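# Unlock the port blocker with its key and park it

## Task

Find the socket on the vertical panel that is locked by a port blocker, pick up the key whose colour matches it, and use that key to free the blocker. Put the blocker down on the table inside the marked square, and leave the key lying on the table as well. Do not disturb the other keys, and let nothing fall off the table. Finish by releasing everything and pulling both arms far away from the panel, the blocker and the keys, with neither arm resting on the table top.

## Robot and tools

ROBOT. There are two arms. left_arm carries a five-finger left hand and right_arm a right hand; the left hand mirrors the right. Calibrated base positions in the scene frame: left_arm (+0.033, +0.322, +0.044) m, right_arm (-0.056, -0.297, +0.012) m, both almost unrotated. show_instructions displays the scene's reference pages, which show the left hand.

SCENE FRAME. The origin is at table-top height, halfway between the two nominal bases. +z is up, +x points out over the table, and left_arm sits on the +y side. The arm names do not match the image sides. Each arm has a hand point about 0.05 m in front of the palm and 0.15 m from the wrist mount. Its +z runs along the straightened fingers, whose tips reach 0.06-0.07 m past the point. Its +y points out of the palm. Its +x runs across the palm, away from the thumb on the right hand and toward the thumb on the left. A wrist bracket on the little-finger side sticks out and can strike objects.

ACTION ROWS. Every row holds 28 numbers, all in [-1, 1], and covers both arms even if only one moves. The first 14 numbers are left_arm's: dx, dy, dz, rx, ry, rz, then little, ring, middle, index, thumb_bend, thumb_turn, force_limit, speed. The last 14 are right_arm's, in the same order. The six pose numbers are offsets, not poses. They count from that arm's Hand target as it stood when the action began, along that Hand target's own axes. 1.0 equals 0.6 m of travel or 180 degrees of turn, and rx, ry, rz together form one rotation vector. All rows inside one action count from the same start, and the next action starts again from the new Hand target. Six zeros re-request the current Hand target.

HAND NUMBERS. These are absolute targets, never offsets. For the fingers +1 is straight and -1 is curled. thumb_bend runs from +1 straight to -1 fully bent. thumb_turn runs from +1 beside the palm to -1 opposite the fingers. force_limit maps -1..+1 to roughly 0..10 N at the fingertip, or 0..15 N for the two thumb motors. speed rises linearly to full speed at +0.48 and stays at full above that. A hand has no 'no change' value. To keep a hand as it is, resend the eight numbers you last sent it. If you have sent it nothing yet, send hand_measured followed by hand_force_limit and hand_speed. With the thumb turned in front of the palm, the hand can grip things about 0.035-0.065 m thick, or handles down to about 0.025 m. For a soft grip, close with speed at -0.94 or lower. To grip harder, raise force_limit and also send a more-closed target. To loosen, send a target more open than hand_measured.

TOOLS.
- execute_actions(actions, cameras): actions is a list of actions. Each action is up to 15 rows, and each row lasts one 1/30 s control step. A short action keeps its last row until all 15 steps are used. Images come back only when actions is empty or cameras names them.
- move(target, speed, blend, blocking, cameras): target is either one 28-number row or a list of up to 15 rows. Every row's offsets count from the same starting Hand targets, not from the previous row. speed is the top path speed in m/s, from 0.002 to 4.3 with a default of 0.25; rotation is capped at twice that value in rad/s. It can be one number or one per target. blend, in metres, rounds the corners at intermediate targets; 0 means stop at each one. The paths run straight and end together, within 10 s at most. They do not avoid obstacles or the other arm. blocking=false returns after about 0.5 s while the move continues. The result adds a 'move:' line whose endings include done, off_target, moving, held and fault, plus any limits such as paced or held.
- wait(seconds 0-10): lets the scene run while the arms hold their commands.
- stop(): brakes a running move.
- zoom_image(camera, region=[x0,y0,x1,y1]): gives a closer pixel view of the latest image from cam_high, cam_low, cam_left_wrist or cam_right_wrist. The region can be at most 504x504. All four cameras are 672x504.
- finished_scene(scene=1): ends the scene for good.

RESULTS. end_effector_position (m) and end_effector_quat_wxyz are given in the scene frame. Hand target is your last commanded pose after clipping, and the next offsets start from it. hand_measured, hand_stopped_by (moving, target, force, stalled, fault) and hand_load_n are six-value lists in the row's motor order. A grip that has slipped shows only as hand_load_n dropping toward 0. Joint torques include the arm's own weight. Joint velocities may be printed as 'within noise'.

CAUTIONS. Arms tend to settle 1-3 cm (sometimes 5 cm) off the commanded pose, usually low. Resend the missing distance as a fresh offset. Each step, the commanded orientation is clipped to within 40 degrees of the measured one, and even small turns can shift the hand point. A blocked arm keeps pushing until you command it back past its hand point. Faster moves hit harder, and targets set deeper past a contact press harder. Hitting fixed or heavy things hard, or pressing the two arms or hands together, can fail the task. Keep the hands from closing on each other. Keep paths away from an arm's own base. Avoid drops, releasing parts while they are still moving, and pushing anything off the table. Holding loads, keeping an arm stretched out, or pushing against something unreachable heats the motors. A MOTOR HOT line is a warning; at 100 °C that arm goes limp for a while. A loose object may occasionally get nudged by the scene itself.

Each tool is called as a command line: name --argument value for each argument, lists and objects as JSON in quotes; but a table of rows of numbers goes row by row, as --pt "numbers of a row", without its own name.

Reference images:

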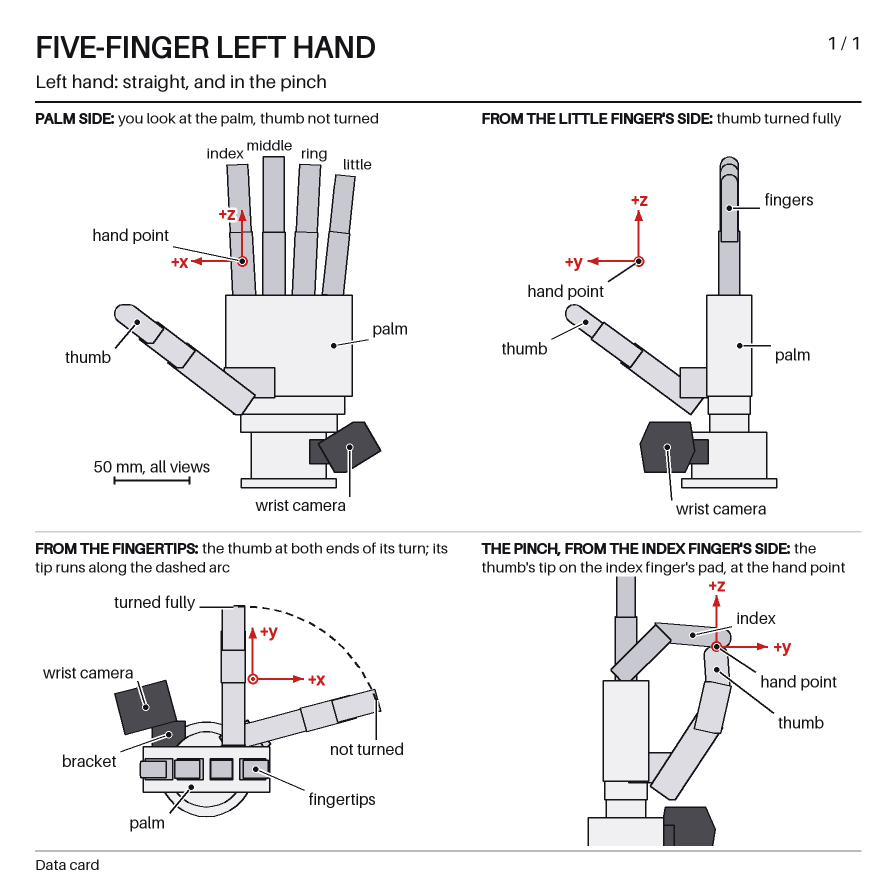

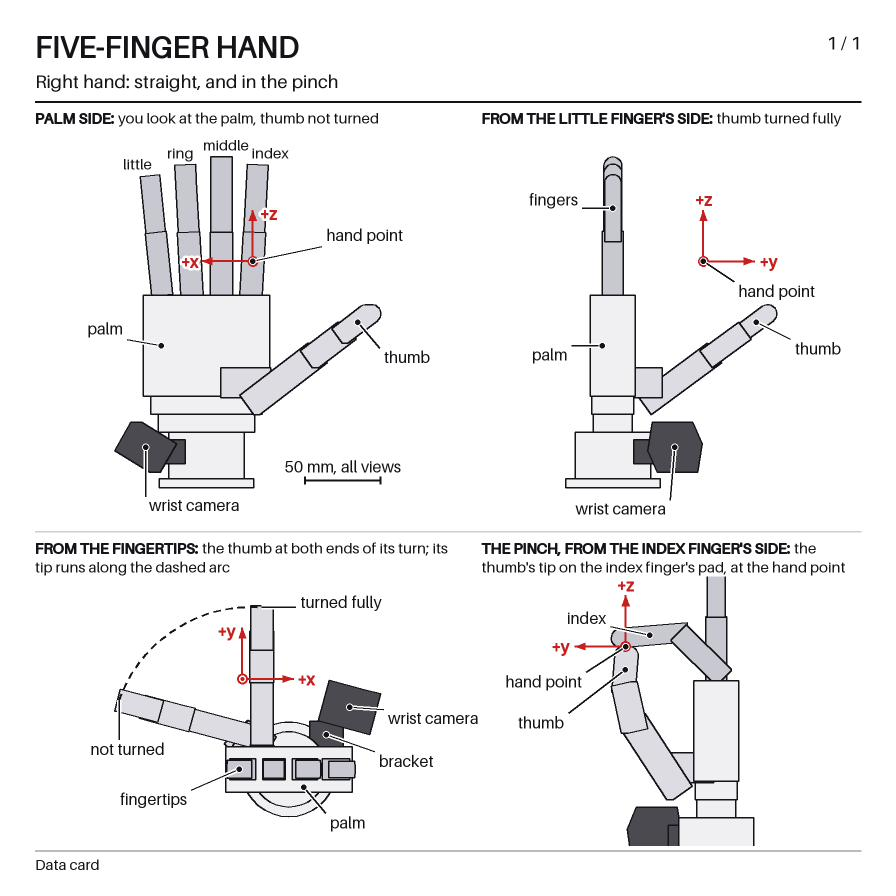

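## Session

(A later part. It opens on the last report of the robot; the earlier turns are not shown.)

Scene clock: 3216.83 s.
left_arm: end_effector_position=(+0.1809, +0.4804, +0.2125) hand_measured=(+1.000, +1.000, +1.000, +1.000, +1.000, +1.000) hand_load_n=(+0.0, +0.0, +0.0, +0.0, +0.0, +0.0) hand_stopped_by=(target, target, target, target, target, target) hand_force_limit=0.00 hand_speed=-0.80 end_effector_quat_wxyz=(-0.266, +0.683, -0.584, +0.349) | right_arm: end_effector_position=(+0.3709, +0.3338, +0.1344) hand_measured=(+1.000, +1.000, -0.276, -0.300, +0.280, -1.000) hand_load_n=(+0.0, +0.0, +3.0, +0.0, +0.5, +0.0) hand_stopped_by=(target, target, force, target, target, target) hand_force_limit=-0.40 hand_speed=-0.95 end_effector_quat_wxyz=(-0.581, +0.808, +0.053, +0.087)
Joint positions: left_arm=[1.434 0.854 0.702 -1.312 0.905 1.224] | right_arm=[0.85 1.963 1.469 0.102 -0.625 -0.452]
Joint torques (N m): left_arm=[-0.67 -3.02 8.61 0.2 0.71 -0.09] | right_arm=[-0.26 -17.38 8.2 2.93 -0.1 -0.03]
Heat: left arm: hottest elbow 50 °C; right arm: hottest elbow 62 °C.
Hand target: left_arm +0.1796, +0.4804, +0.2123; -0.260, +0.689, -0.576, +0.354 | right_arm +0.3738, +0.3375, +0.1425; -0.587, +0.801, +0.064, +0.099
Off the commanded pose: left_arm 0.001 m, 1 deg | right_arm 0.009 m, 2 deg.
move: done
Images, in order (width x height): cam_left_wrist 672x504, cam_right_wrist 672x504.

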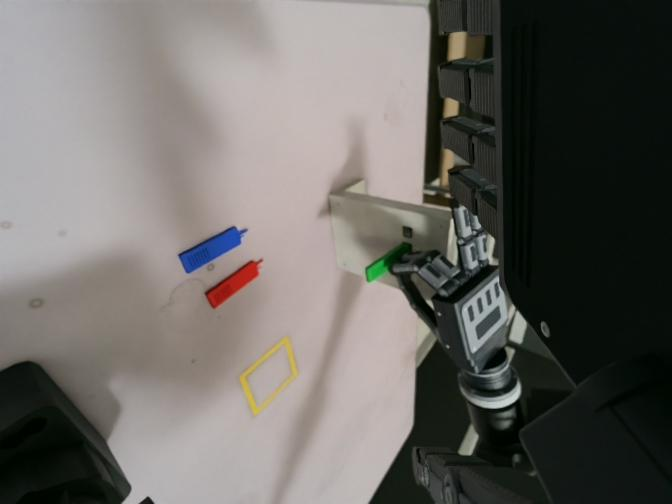

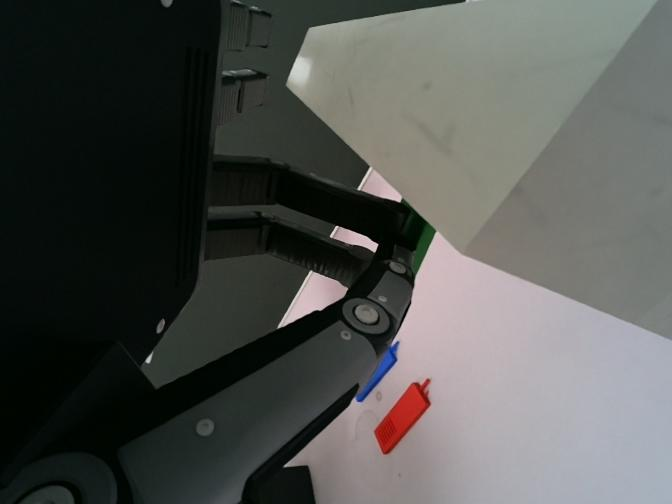

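wait --seconds 0.1 --cameras '["cam_low","cam_high"]'

zoom_image --camera "cam_low" --region '[280, 215, 320, 255]'

zoom_image --camera "cam_high" --region '[395, 165, 455, 220]'

Scene clock: 3228.77 s.
left_arm: end_effector_position=(+0.1809, +0.4804, +0.2125) hand_measured=(+1.000, +1.000, +1.000, +1.000, +1.000, +1.000) hand_load_n=(+0.0, +0.0, +0.0, +0.0, +0.0, +0.0) hand_stopped_by=(target, target, target, target, target, target) hand_force_limit=0.00 hand_speed=-0.80 end_effector_quat_wxyz=(-0.266, +0.683, -0.584, +0.349) | right_arm: end_effector_position=(+0.3709, +0.3338, +0.1344) hand_measured=(+1.000, +1.000, -0.276, -0.300, +0.280, -1.000) hand_load_n=(+0.0, +0.0, +3.0, +0.0, +0.5, +0.0) hand_stopped_by=(target, target, force, target, target, target) hand_force_limit=-0.40 hand_speed=-0.95 end_effector_quat_wxyz=(-0.581, +0.808, +0.053, +0.087)
Joint positions: left_arm=[1.434 0.854 0.702 -1.312 0.905 1.224] | right_arm=[0.85 1.963 1.469 0.102 -0.625 -0.452]
Joint torques (N m): left_arm=[-0.67 -2.9 8.62 0.18 0.7 -0.11] | right_arm=[-0.26 -17.38 8.2 2.92 -0.1 -0.03]
Heat: left arm: hottest elbow 50 °C; right arm: hottest elbow 60 °C.
Hand target: left_arm +0.1796, +0.4804, +0.2123; -0.260, +0.689, -0.576, +0.354 | right_arm +0.3738, +0.3375, +0.1425; -0.587, +0.801, +0.064, +0.099
Off the commanded pose: left_arm 0.001 m, 1 deg | right_arm 0.009 m, 2 deg.
wait: 0.10 s; at rest from the start
Images, in order (width x height): cam_high 672x504, cam_low 672x504.

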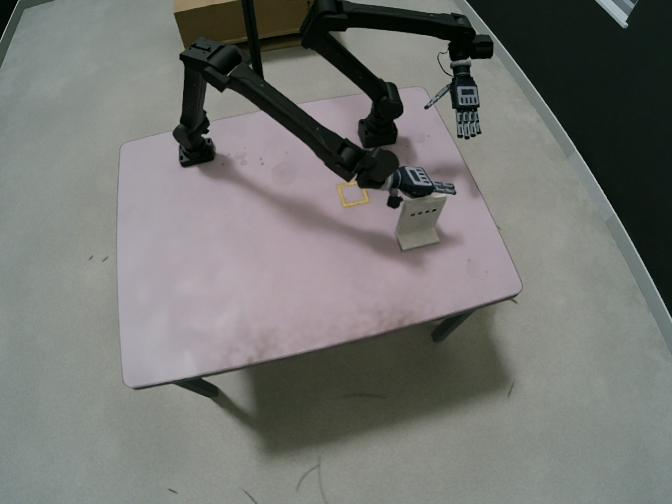

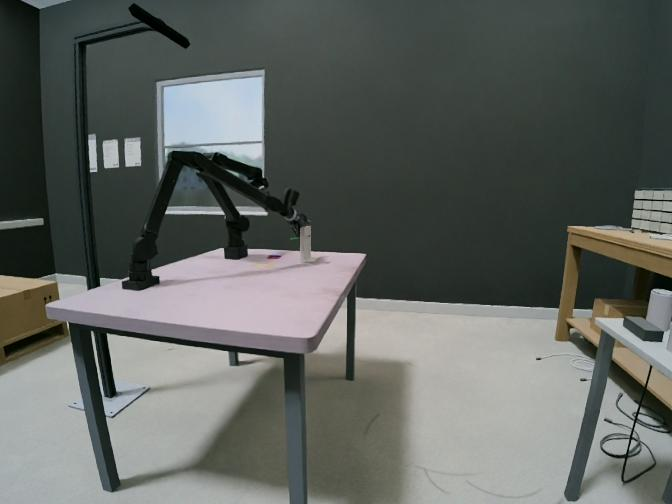

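Scaled by 12.600 from the camera's 672x504 image, which has a finer 960x720 frame.

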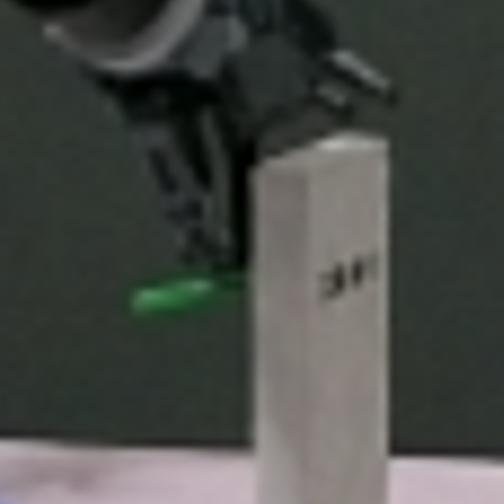

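Scaled by 8.400 from the camera's 672x504 image, which has a finer 960x720 frame.

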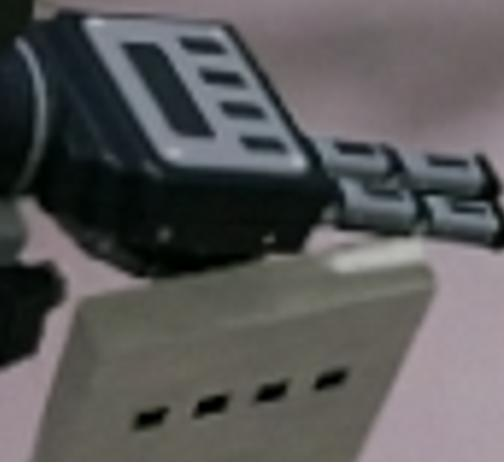

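move --target '[0,0,0,0,0,0,1,1,1,1,1,1,0.0,-0.8,0,0,0,0,0,0,1,1,0.35,0.35,0.28,-1,-0.4,-0.8]' --speed 0.04 --cameras '["cam_right_wrist","cam_left_wrist","cam_low"]'

zoom_image --camera "cam_right_wrist" --region '[330, 150, 480, 300]'

zoom_image --camera "cam_left_wrist" --region '[345, 205, 445, 305]'

zoom_image --camera "cam_low" --region '[280, 215, 320, 255]'

Scene clock: 3277.10 s.
left_arm: end_effector_position=(+0.1809, +0.4804, +0.2125) hand_measured=(+1.000, +1.000, +1.000, +1.000, +1.000, +1.000) hand_load_n=(+0.0, +0.0, +0.0, +0.0, +0.0, -0.5) hand_stopped_by=(target, target, target, target, target, target) hand_force_limit=0.00 hand_speed=-0.80 end_effector_quat_wxyz=(-0.266, +0.683, -0.584, +0.349) | right_arm: end_effector_position=(+0.3710, +0.3338, +0.1344) hand_measured=(+1.000, +1.000, +0.350, +0.350, +0.280, -1.000) hand_load_n=(-0.5, +0.0, +0.0, +0.0, +0.0, +0.0) hand_stopped_by=(target, target, target, target, target, target) hand_force_limit=-0.40 hand_speed=-0.80 end_effector_quat_wxyz=(-0.581, +0.808, +0.053, +0.087)
Joint positions: left_arm=[1.434 0.854 0.702 -1.312 0.905 1.224] | right_arm=[0.85 1.963 1.469 0.102 -0.625 -0.452]
Joint torques (N m): left_arm=[-0.73 -2.9 8.57 0.21 0.72 -0.09] | right_arm=[-0.26 -17.38 8.2 2.93 -0.11 -0.03]
Heat: left arm: hottest elbow 50 °C; right arm: hottest elbow 57 °C.
Hand target: left_arm +0.1796, +0.4804, +0.2123; -0.260, +0.689, -0.576, +0.354 | right_arm +0.3739, +0.3375, +0.1425; -0.587, +0.801, +0.064, +0.100
Off the commanded pose: left_arm 0.001 m, 1 deg | right_arm 0.009 m, 2 deg.
move: done
Images, in order (width x height): cam_low 672x504, cam_left_wrist 672x504, cam_right_wrist 672x504.

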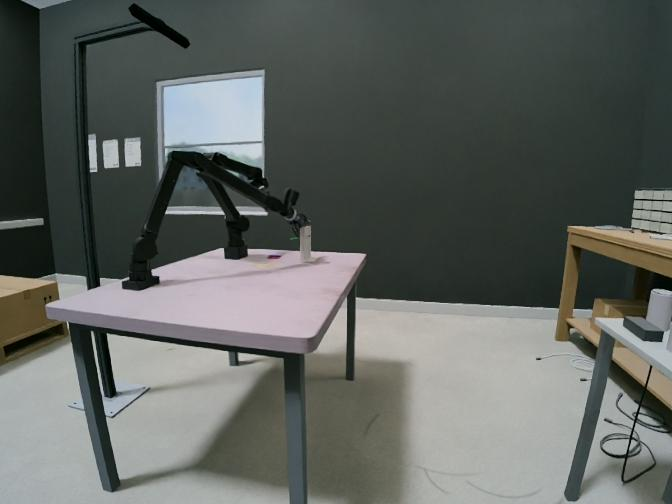

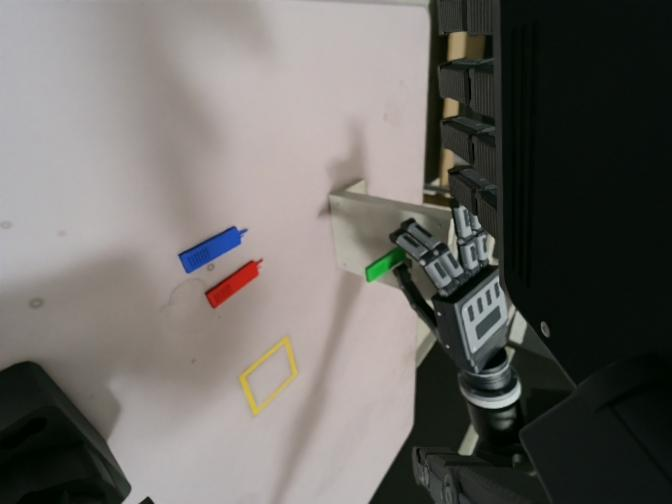

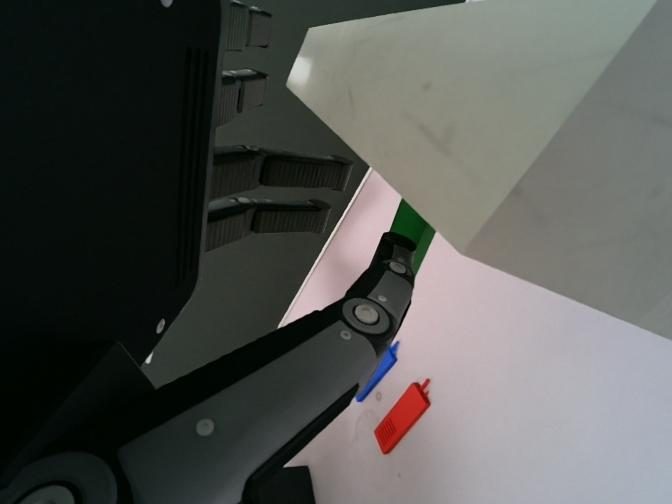

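Scaled by 3.360 from the camera's 672x504 image, which has a finer 960x720 frame.

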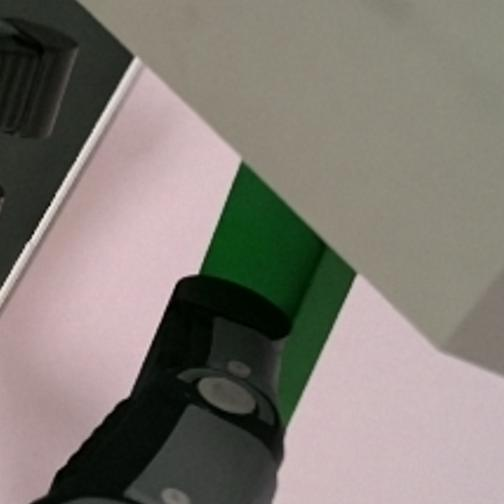

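Scaled by 5.040 from the camera's 672x504 image, which has a finer 960x720 frame.

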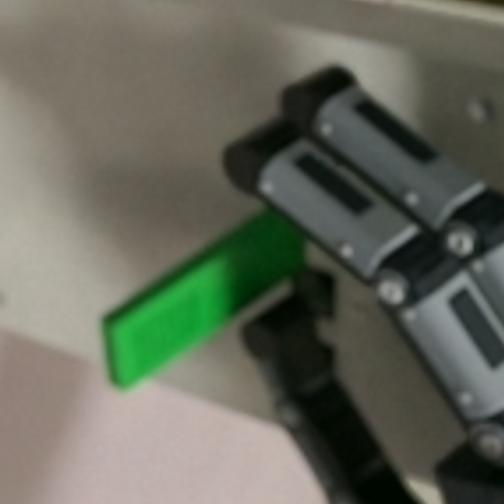

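Scaled by 12.600 from the camera's 672x504 image, which has a finer 960x720 frame.

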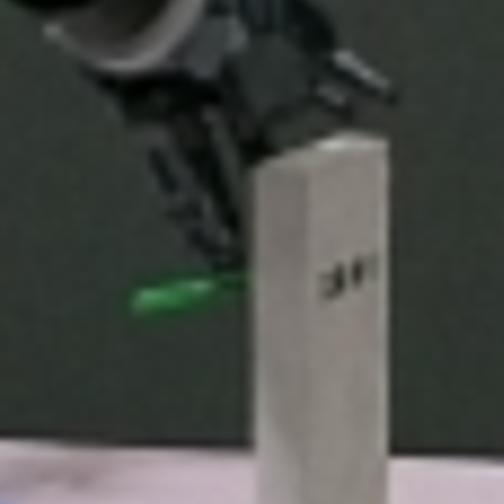

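move --pt "0 0 0 0 0 0 1 1 1 1 1 1 0.0 -0.8 0.0098 -0.0387 -0.0121 0 0 0 1 1 0.35 0.35 0.28 -1 -0.4 -0.8" --pt "0 0 0 0 0 0 1 1 1 1 1 1 0.0 -0.8 -0.0113 -0.0435 -0.014 0.0012 0.0252 -0.0794 1 1 0.35 0.35 0.28 -1 -0.4 -0.8" --speed 0.08 --cameras '["cam_right_wrist","cam_left_wrist","cam_low"]'

zoom_image --camera "cam_left_wrist" --region '[345, 205, 445, 305]'

zoom_image --camera "cam_low" --region '[270, 205, 330, 255]'

Scene clock: 3295.93 s.
left_arm: end_effector_position=(+0.1809, +0.4804, +0.2125) hand_measured=(+1.000, +1.000, +1.000, +1.000, +1.000, +1.000) hand_load_n=(+0.0, +0.0, +0.0, +0.0, +0.0, +0.0) hand_stopped_by=(target, target, target, target, target, target) hand_force_limit=0.00 hand_speed=-0.80 end_effector_quat_wxyz=(-0.266, +0.683, -0.584, +0.349) | right_arm: end_effector_position=(+0.3635, +0.3346, +0.1583) hand_measured=(+1.000, +1.000, +0.350, +0.350, +0.280, -1.000) hand_load_n=(+0.0, +0.0, +0.0, +0.0, +0.0, +0.0) hand_stopped_by=(target, target, target, target, target, target) hand_force_limit=-0.40 hand_speed=-0.80 end_effector_quat_wxyz=(-0.569, +0.789, +0.129, +0.192)
Joint positions: left_arm=[1.434 0.854 0.702 -1.312 0.905 1.224] | right_arm=[0.898 1.881 1.387 0.168 -0.51 -0.651]
Joint torques (N m): left_arm=[-0.79 -2.96 8.58 0.18 0.7 -0.1] | right_arm=[0.21 -17.08 7.49 3.04 -0.02 -0.04]
Heat: left arm: hottest elbow 50 °C; right arm: hottest elbow 56 °C.
Hand target: left_arm +0.1796, +0.4804, +0.2123; -0.260, +0.689, -0.576, +0.354 | right_arm +0.3608, +0.3375, +0.1675; -0.574, +0.781, +0.140, +0.203
Off the commanded pose: left_arm 0.001 m, 1 deg | right_arm 0.010 m, 2 deg.
move: done
Images, in order (width x height): cam_low 672x504, cam_left_wrist 672x504, cam_right_wrist 672x504.

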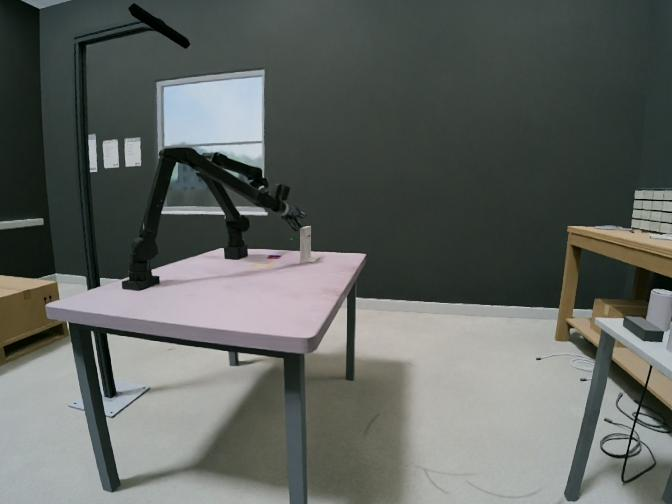

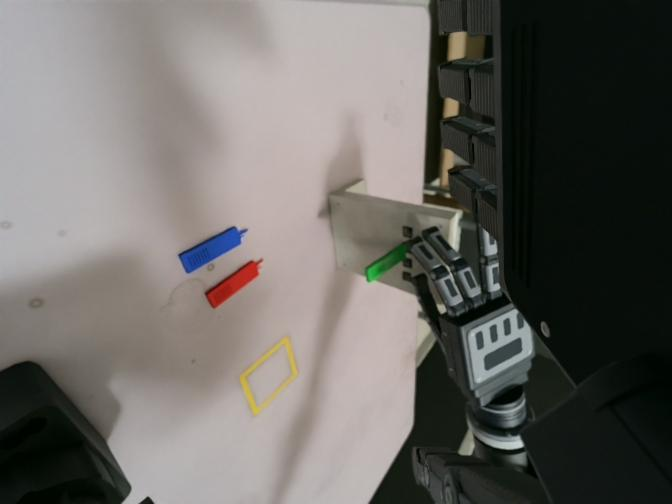

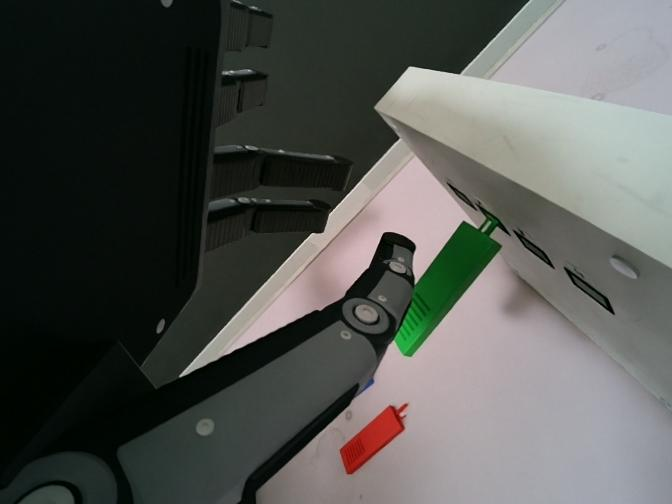

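Scaled by 5.040 from the camera's 672x504 image, which has a finer 960x720 frame.

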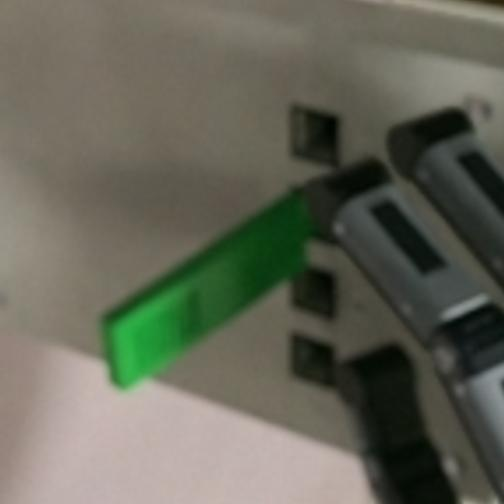

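Scaled by 8.400 from the camera's 672x504 image, which has a finer 960x720 frame.

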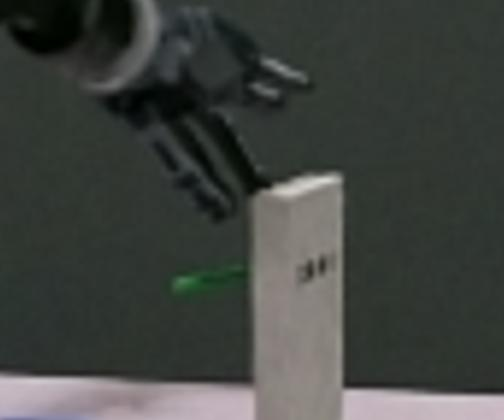

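execute_actions --actions '[]'

Scene clock: 3325.87 s.
left_arm: end_effector_position=(+0.1809, +0.4804, +0.2125) hand_measured=(+1.000, +1.000, +1.000, +1.000, +1.000, +1.000) hand_load_n=(+0.0, +0.0, +0.0, +0.0, +0.0, -0.5) hand_stopped_by=(target, target, target, target, target, target) hand_force_limit=0.00 hand_speed=-0.80 end_effector_quat_wxyz=(-0.266, +0.683, -0.584, +0.349) | right_arm: end_effector_position=(+0.3635, +0.3346, +0.1583) hand_measured=(+1.000, +1.000, +0.350, +0.350, +0.280, -1.000) hand_load_n=(+0.0, +0.0, +0.0, -0.5, +0.0, +0.5) hand_stopped_by=(target, target, target, target, target, target) hand_force_limit=-0.40 hand_speed=-0.80 end_effector_quat_wxyz=(-0.569, +0.789, +0.129, +0.192)
Joint positions: left_arm=[1.434 0.854 0.702 -1.312 0.905 1.224] | right_arm=[0.898 1.881 1.387 0.168 -0.51 -0.651]
Joint velocities: within noise
Joint torques (N m): left_arm=[-0.79 -3.02 8.64 0.2 0.71 -0.1] | right_arm=[0.21 -17.08 7.49 3.03 -0.02 -0.04]
Heat: left arm: hottest elbow 50 °C; right arm: hottest elbow 53 °C.
Hand target: left_arm +0.1796, +0.4804, +0.2123; -0.260, +0.689, -0.576, +0.354 | right_arm +0.3608, +0.3375, +0.1675; -0.574, +0.781, +0.140, +0.203
Off the commanded pose: left_arm 0.001 m, 1 deg | right_arm 0.010 m, 2 deg.

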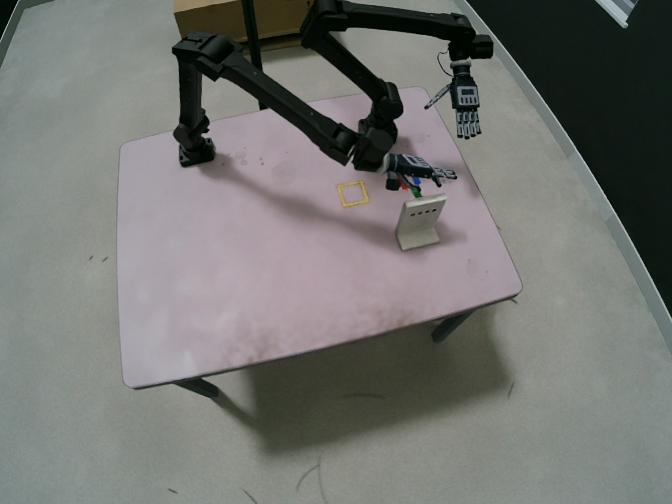

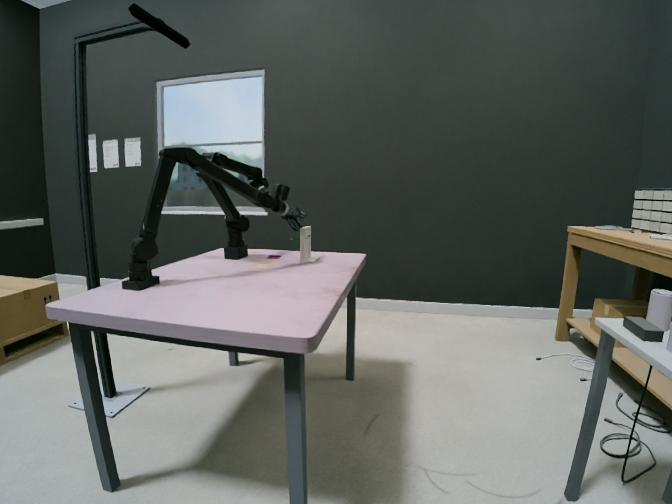

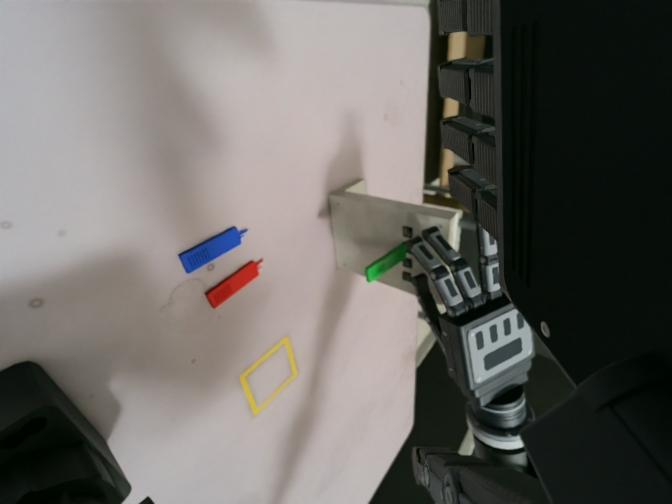

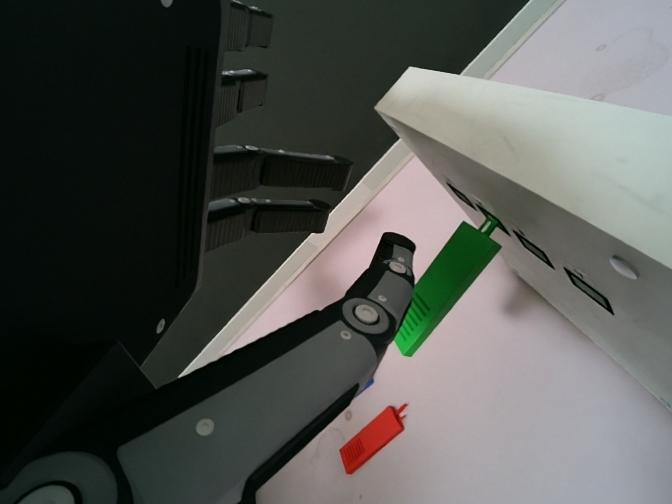

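move --target '[0,0,0,0,0,0,1,1,1,1,1,1,0.0,-0.8,-0.0367,0.0322,-0.0058,0,0,0,1,1,0.35,0.35,0.5,-1,-0.4,-0.8]' --speed 0.05 --cameras '["cam_high","cam_low","cam_left_wrist","cam_right_wrist"]'

Scene clock: 3366.20 s.
left_arm: end_effector_position=(+0.1809, +0.4804, +0.2125) hand_measured=(+1.000, +1.000, +1.000, +1.000, +1.000, +1.000) hand_load_n=(+0.0, +0.0, +0.0, +0.0, +0.0, +0.0) hand_stopped_by=(target, target, target, target, target, target) hand_force_limit=0.00 hand_speed=-0.80 end_effector_quat_wxyz=(-0.266, +0.683, -0.584, +0.349) | right_arm: end_effector_position=(+0.3528, +0.3253, +0.1362) hand_measured=(+1.000, +1.000, +0.350, +0.350, +0.500, -1.000) hand_load_n=(+0.0, +0.0, +0.0, +0.0, +0.0, +0.0) hand_stopped_by=(target, target, target, target, target, target) hand_force_limit=-0.40 hand_speed=-0.80 end_effector_quat_wxyz=(-0.570, +0.788, +0.130, +0.194)
Joint positions: left_arm=[1.434 0.854 0.702 -1.312 0.905 1.224] | right_arm=[0.902 1.878 1.312 0.246 -0.505 -0.651]
Joint torques (N m): left_arm=[-0.79 -2.96 8.58 0.21 0.71 -0.1] | right_arm=[0.26 -16.32 7.27 3.1 -0.02 -0.03]
Heat: left arm: hottest elbow 50 °C; right arm: hottest elbow 51 °C.
Hand target: left_arm +0.1796, +0.4804, +0.2123; -0.260, +0.689, -0.576, +0.354 | right_arm +0.3498, +0.3286, +0.1417; -0.574, +0.781, +0.140, +0.203
Off the commanded pose: left_arm 0.001 m, 1 deg | right_arm 0.007 m, 2 deg.
move: done

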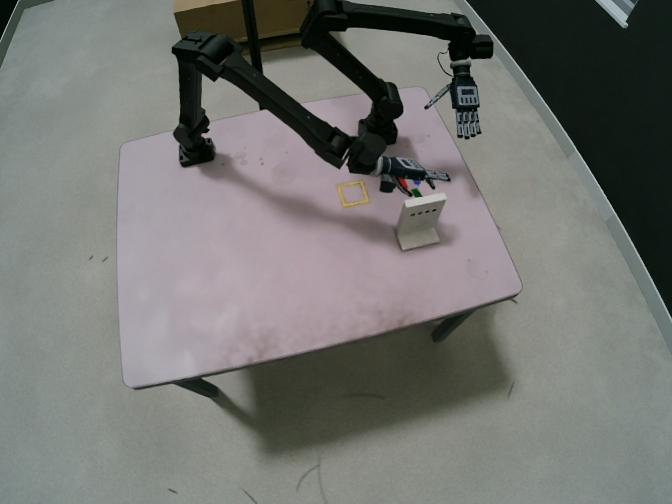

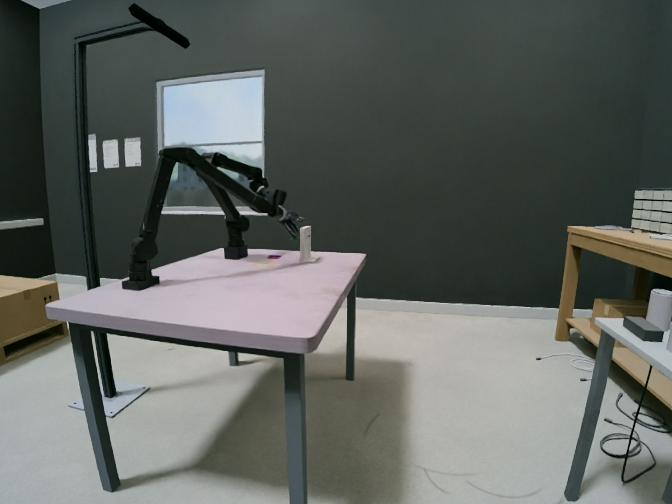

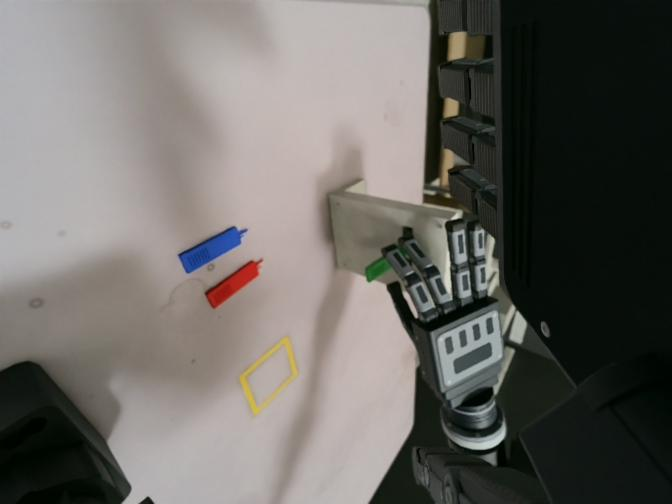

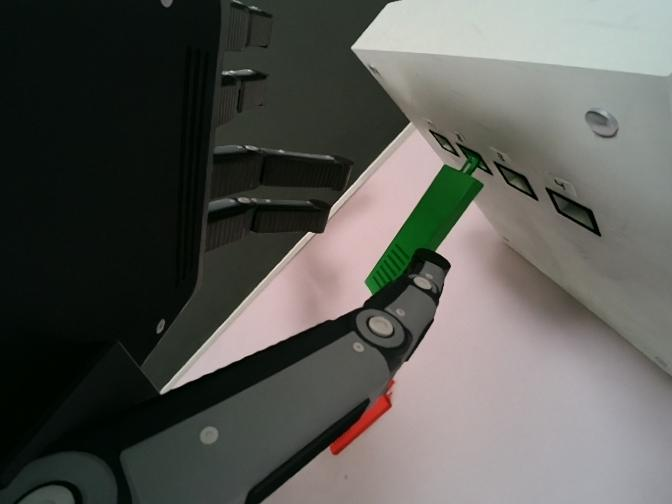

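zoom_image --camera "cam_right_wrist" --region '[320, 120, 520, 320]'

zoom_image --camera "cam_left_wrist" --region '[340, 200, 460, 320]'

zoom_image --camera "cam_low" --region '[270, 200, 330, 260]'

Scaled by 2.520 from the camera's 672x504 image, which has a finer 960x720 frame.

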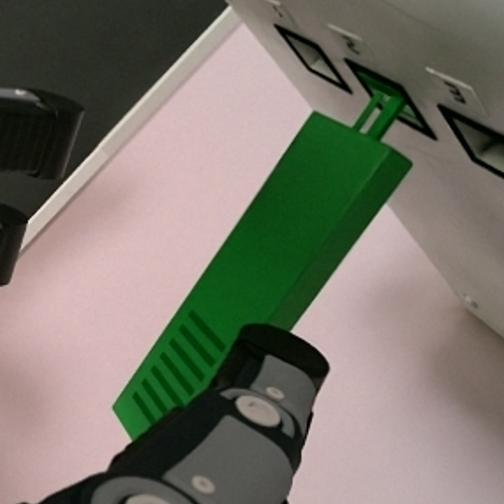

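Scaled by 4.200 from the camera's 672x504 image, which has a finer 960x720 frame.

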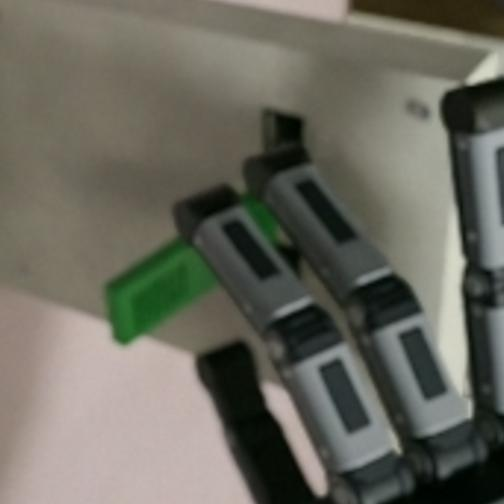

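Scaled by 8.400 from the camera's 672x504 image, which has a finer 960x720 frame.

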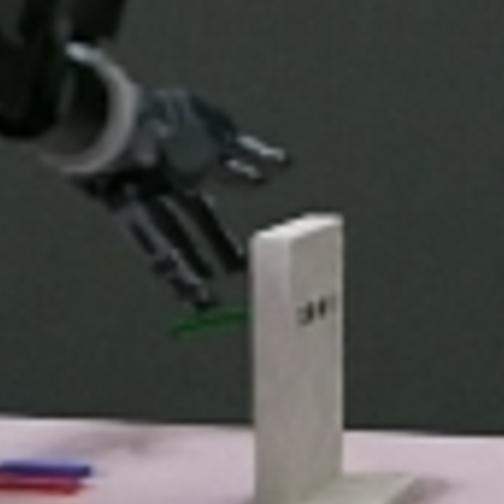

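move --target '[0,0,0,0,0,0,1,1,1,1,1,1,0.0,-0.8,-0.001,0.0285,0.0097,0,0,0,1,1,0.35,0.35,0.5,-1,-0.4,-0.8]' --speed 0.05 --cameras '["cam_low","cam_left_wrist","cam_right_wrist"]'

zoom_image --camera "cam_right_wrist" --region '[320, 80, 520, 280]'

zoom_image --camera "cam_left_wrist" --region '[340, 200, 460, 320]'

zoom_image --camera "cam_low" --region '[280, 220, 320, 250]'

Scene clock: 3470.03 s.
left_arm: end_effector_position=(+0.1809, +0.4804, +0.2125) hand_measured=(+1.000, +1.000, +1.000, +1.000, +1.000, +1.000) hand_load_n=(+0.0, +0.0, +0.0, +0.0, +0.0, +0.0) hand_stopped_by=(target, target, target, target, target, target) hand_force_limit=0.00 hand_speed=-0.80 end_effector_quat_wxyz=(-0.266, +0.683, -0.584, +0.349) | right_arm: end_effector_position=(+0.3545, +0.3285, +0.1346) hand_measured=(+1.000, +1.000, +0.350, +0.350, +0.500, -1.000) hand_load_n=(+0.0, +0.0, +0.0, +0.0, +0.0, +0.0) hand_stopped_by=(target, target, target, target, target, target) hand_force_limit=-0.40 hand_speed=-0.80 end_effector_quat_wxyz=(-0.575, +0.782, +0.134, +0.199)
Joint positions: left_arm=[1.434 0.854 0.702 -1.312 0.905 1.224] | right_arm=[0.902 1.889 1.312 0.274 -0.51 -0.653]
Joint torques (N m): left_arm=[-0.79 -2.96 8.57 0.18 0.71 -0.09] | right_arm=[-0.67 -14.86 7.51 3.07 -0.24 -0.04]
Heat: left arm: hottest elbow 50 °C; right arm: hottest elbow 52 °C.
Hand target: left_arm +0.1796, +0.4804, +0.2123; -0.260, +0.689, -0.576, +0.354 | right_arm +0.3579, +0.3289, +0.1255; -0.574, +0.781, +0.140, +0.203
Off the commanded pose: left_arm 0.001 m, 1 deg | right_arm 0.010 m, 1 deg.
move: done
Images, in order (width x height): cam_low 672x504, cam_left_wrist 672x504, cam_right_wrist 672x504.

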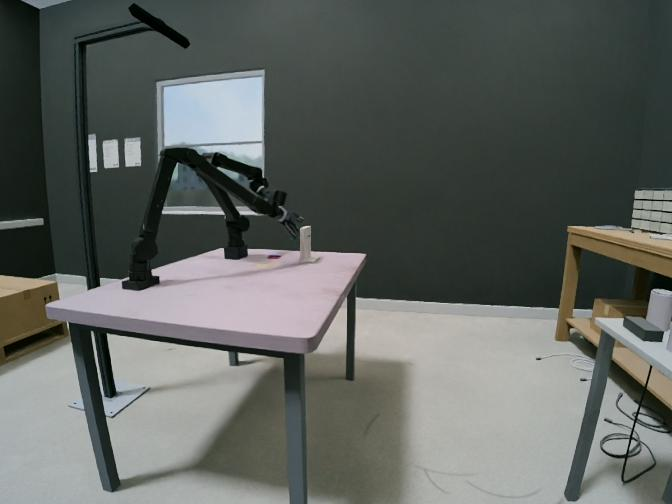

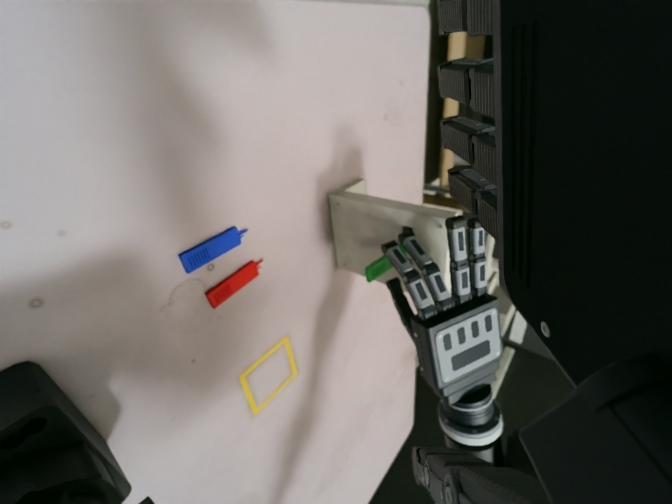

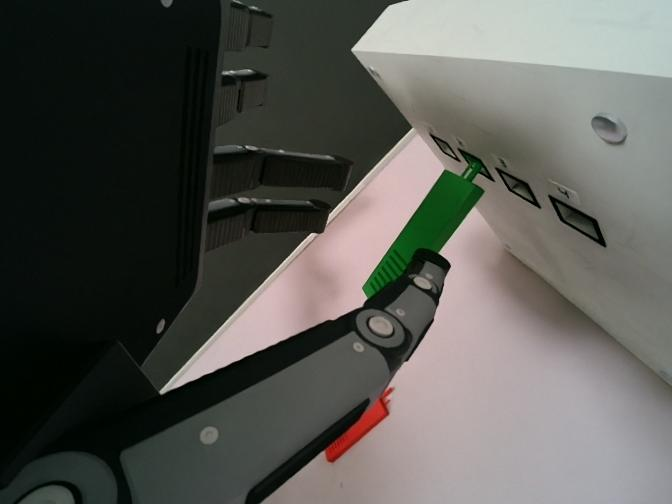

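Scaled by 2.520 from the camera's 672x504 image, which has a finer 960x720 frame.

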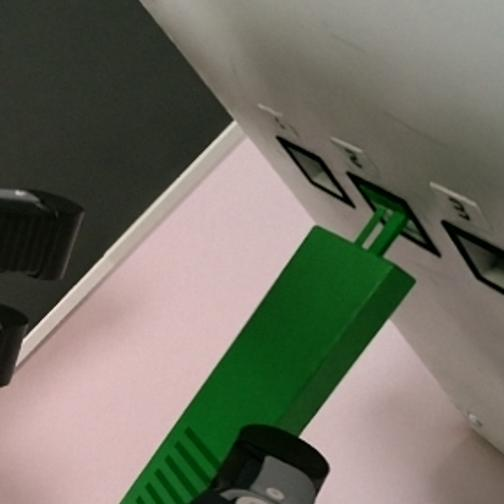

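Scaled by 4.200 from the camera's 672x504 image, which has a finer 960x720 frame.

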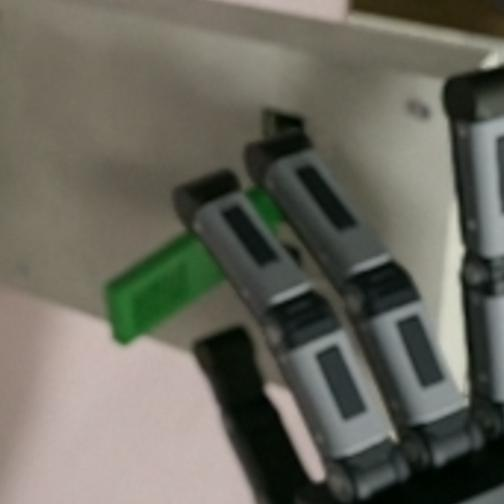

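Scaled by 12.600 from the camera's 672x504 image, which has a finer 960x720 frame.

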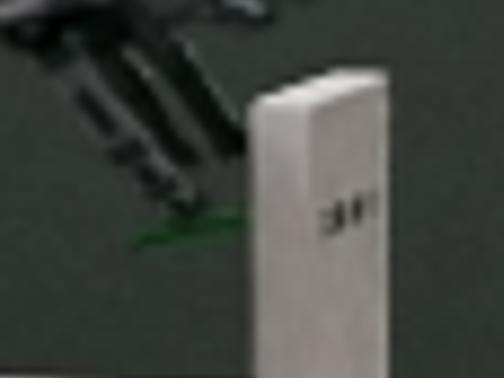

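move --target '[0,0,0,0,0,0,1,1,1,1,1,1,0.0,-0.8,-0.004,0.007,-0.0005,0,0,0,1,1,0.35,0.35,0.5,-1,-0.4,-0.8]' --speed 0.05

Scene clock: 3477.70 s.
left_arm: end_effector_position=(+0.1809, +0.4804, +0.2125) hand_measured=(+1.000, +1.000, +1.000, +1.000, +1.000, +1.000) hand_load_n=(+0.0, +0.0, +0.0, +0.0, +0.0, +0.0) hand_stopped_by=(target, target, target, target, target, target) hand_force_limit=0.00 hand_speed=-0.80 end_effector_quat_wxyz=(-0.266, +0.683, -0.584, +0.349) | right_arm: end_effector_position=(+0.3545, +0.3287, +0.1330) hand_measured=(+1.000, +1.000, +0.350, +0.350, +0.500, -1.000) hand_load_n=(+0.0, +0.0, +0.0, +0.0, +0.0, +0.0) hand_stopped_by=(target, target, target, target, target, target) hand_force_limit=-0.40 hand_speed=-0.80 end_effector_quat_wxyz=(-0.577, +0.781, +0.135, +0.200)
Joint positions: left_arm=[1.434 0.854 0.702 -1.312 0.905 1.224] | right_arm=[0.902 1.892 1.308 0.287 -0.511 -0.654]
Joint torques (N m): left_arm=[-0.67 -2.78 8.57 0.21 0.71 -0.09] | right_arm=[-0.79 -14.45 7.21 3.06 -0.24 -0.04]
Heat: left arm: hottest elbow 50 °C; right arm: hottest elbow 52 °C.
Hand target: left_arm +0.1796, +0.4804, +0.2123; -0.260, +0.689, -0.576, +0.354 | right_arm +0.3577, +0.3275, +0.1209; -0.574, +0.781, +0.140, +0.203
Off the commanded pose: left_arm 0.001 m, 1 deg | right_arm 0.013 m, 1 deg.
move: off_target (right_arm)

move --target '[0,0,0,0,0,0,1,1,1,1,1,1,0.0,-0.8,-0.004,0.008,-0.0025,0,0,0,1,1,0.35,0.35,0.5,-1,-0.4,-0.8]' --speed 0.05

Scene clock: 3488.63 s.
left_arm: end_effector_position=(+0.1809, +0.4804, +0.2125) hand_measured=(+1.000, +1.000, +1.000, +1.000, +1.000, +1.000) hand_load_n=(+0.0, +0.0, +0.0, +0.0, +0.0, -0.5) hand_stopped_by=(target, target, target, target, target, target) hand_force_limit=0.00 hand_speed=-0.80 end_effector_quat_wxyz=(-0.266, +0.683, -0.584, +0.349) | right_arm: end_effector_position=(+0.3526, +0.3271, +0.1284) hand_measured=(+1.000, +1.000, +0.350, +0.350, +0.500, -1.000) hand_load_n=(+0.0, +0.0, +0.0, -0.5, +0.0, +0.0) hand_stopped_by=(target, target, target, target, target, target) hand_force_limit=-0.40 hand_speed=-0.80 end_effector_quat_wxyz=(-0.577, +0.780, +0.136, +0.199)
Joint positions: left_arm=[1.434 0.854 0.702 -1.312 0.905 1.224] | right_arm=[0.902 1.894 1.297 0.3 -0.514 -0.655]
Joint torques (N m): left_arm=[-0.67 -2.84 8.59 0.18 0.71 -0.1] | right_arm=[-1.03 -14.39 7.16 2.97 -0.24 -0.05]
Heat: left arm: hottest elbow 50 °C; right arm: hottest elbow 51 °C.
Hand target: left_arm +0.1796, +0.4804, +0.2123; -0.260, +0.689, -0.576, +0.354 | right_arm +0.3575, +0.3246, +0.1161; -0.574, +0.781, +0.140, +0.203
Off the commanded pose: left_arm 0.001 m, 1 deg | right_arm 0.013 m, 1 deg.
move: off_target (right_arm)


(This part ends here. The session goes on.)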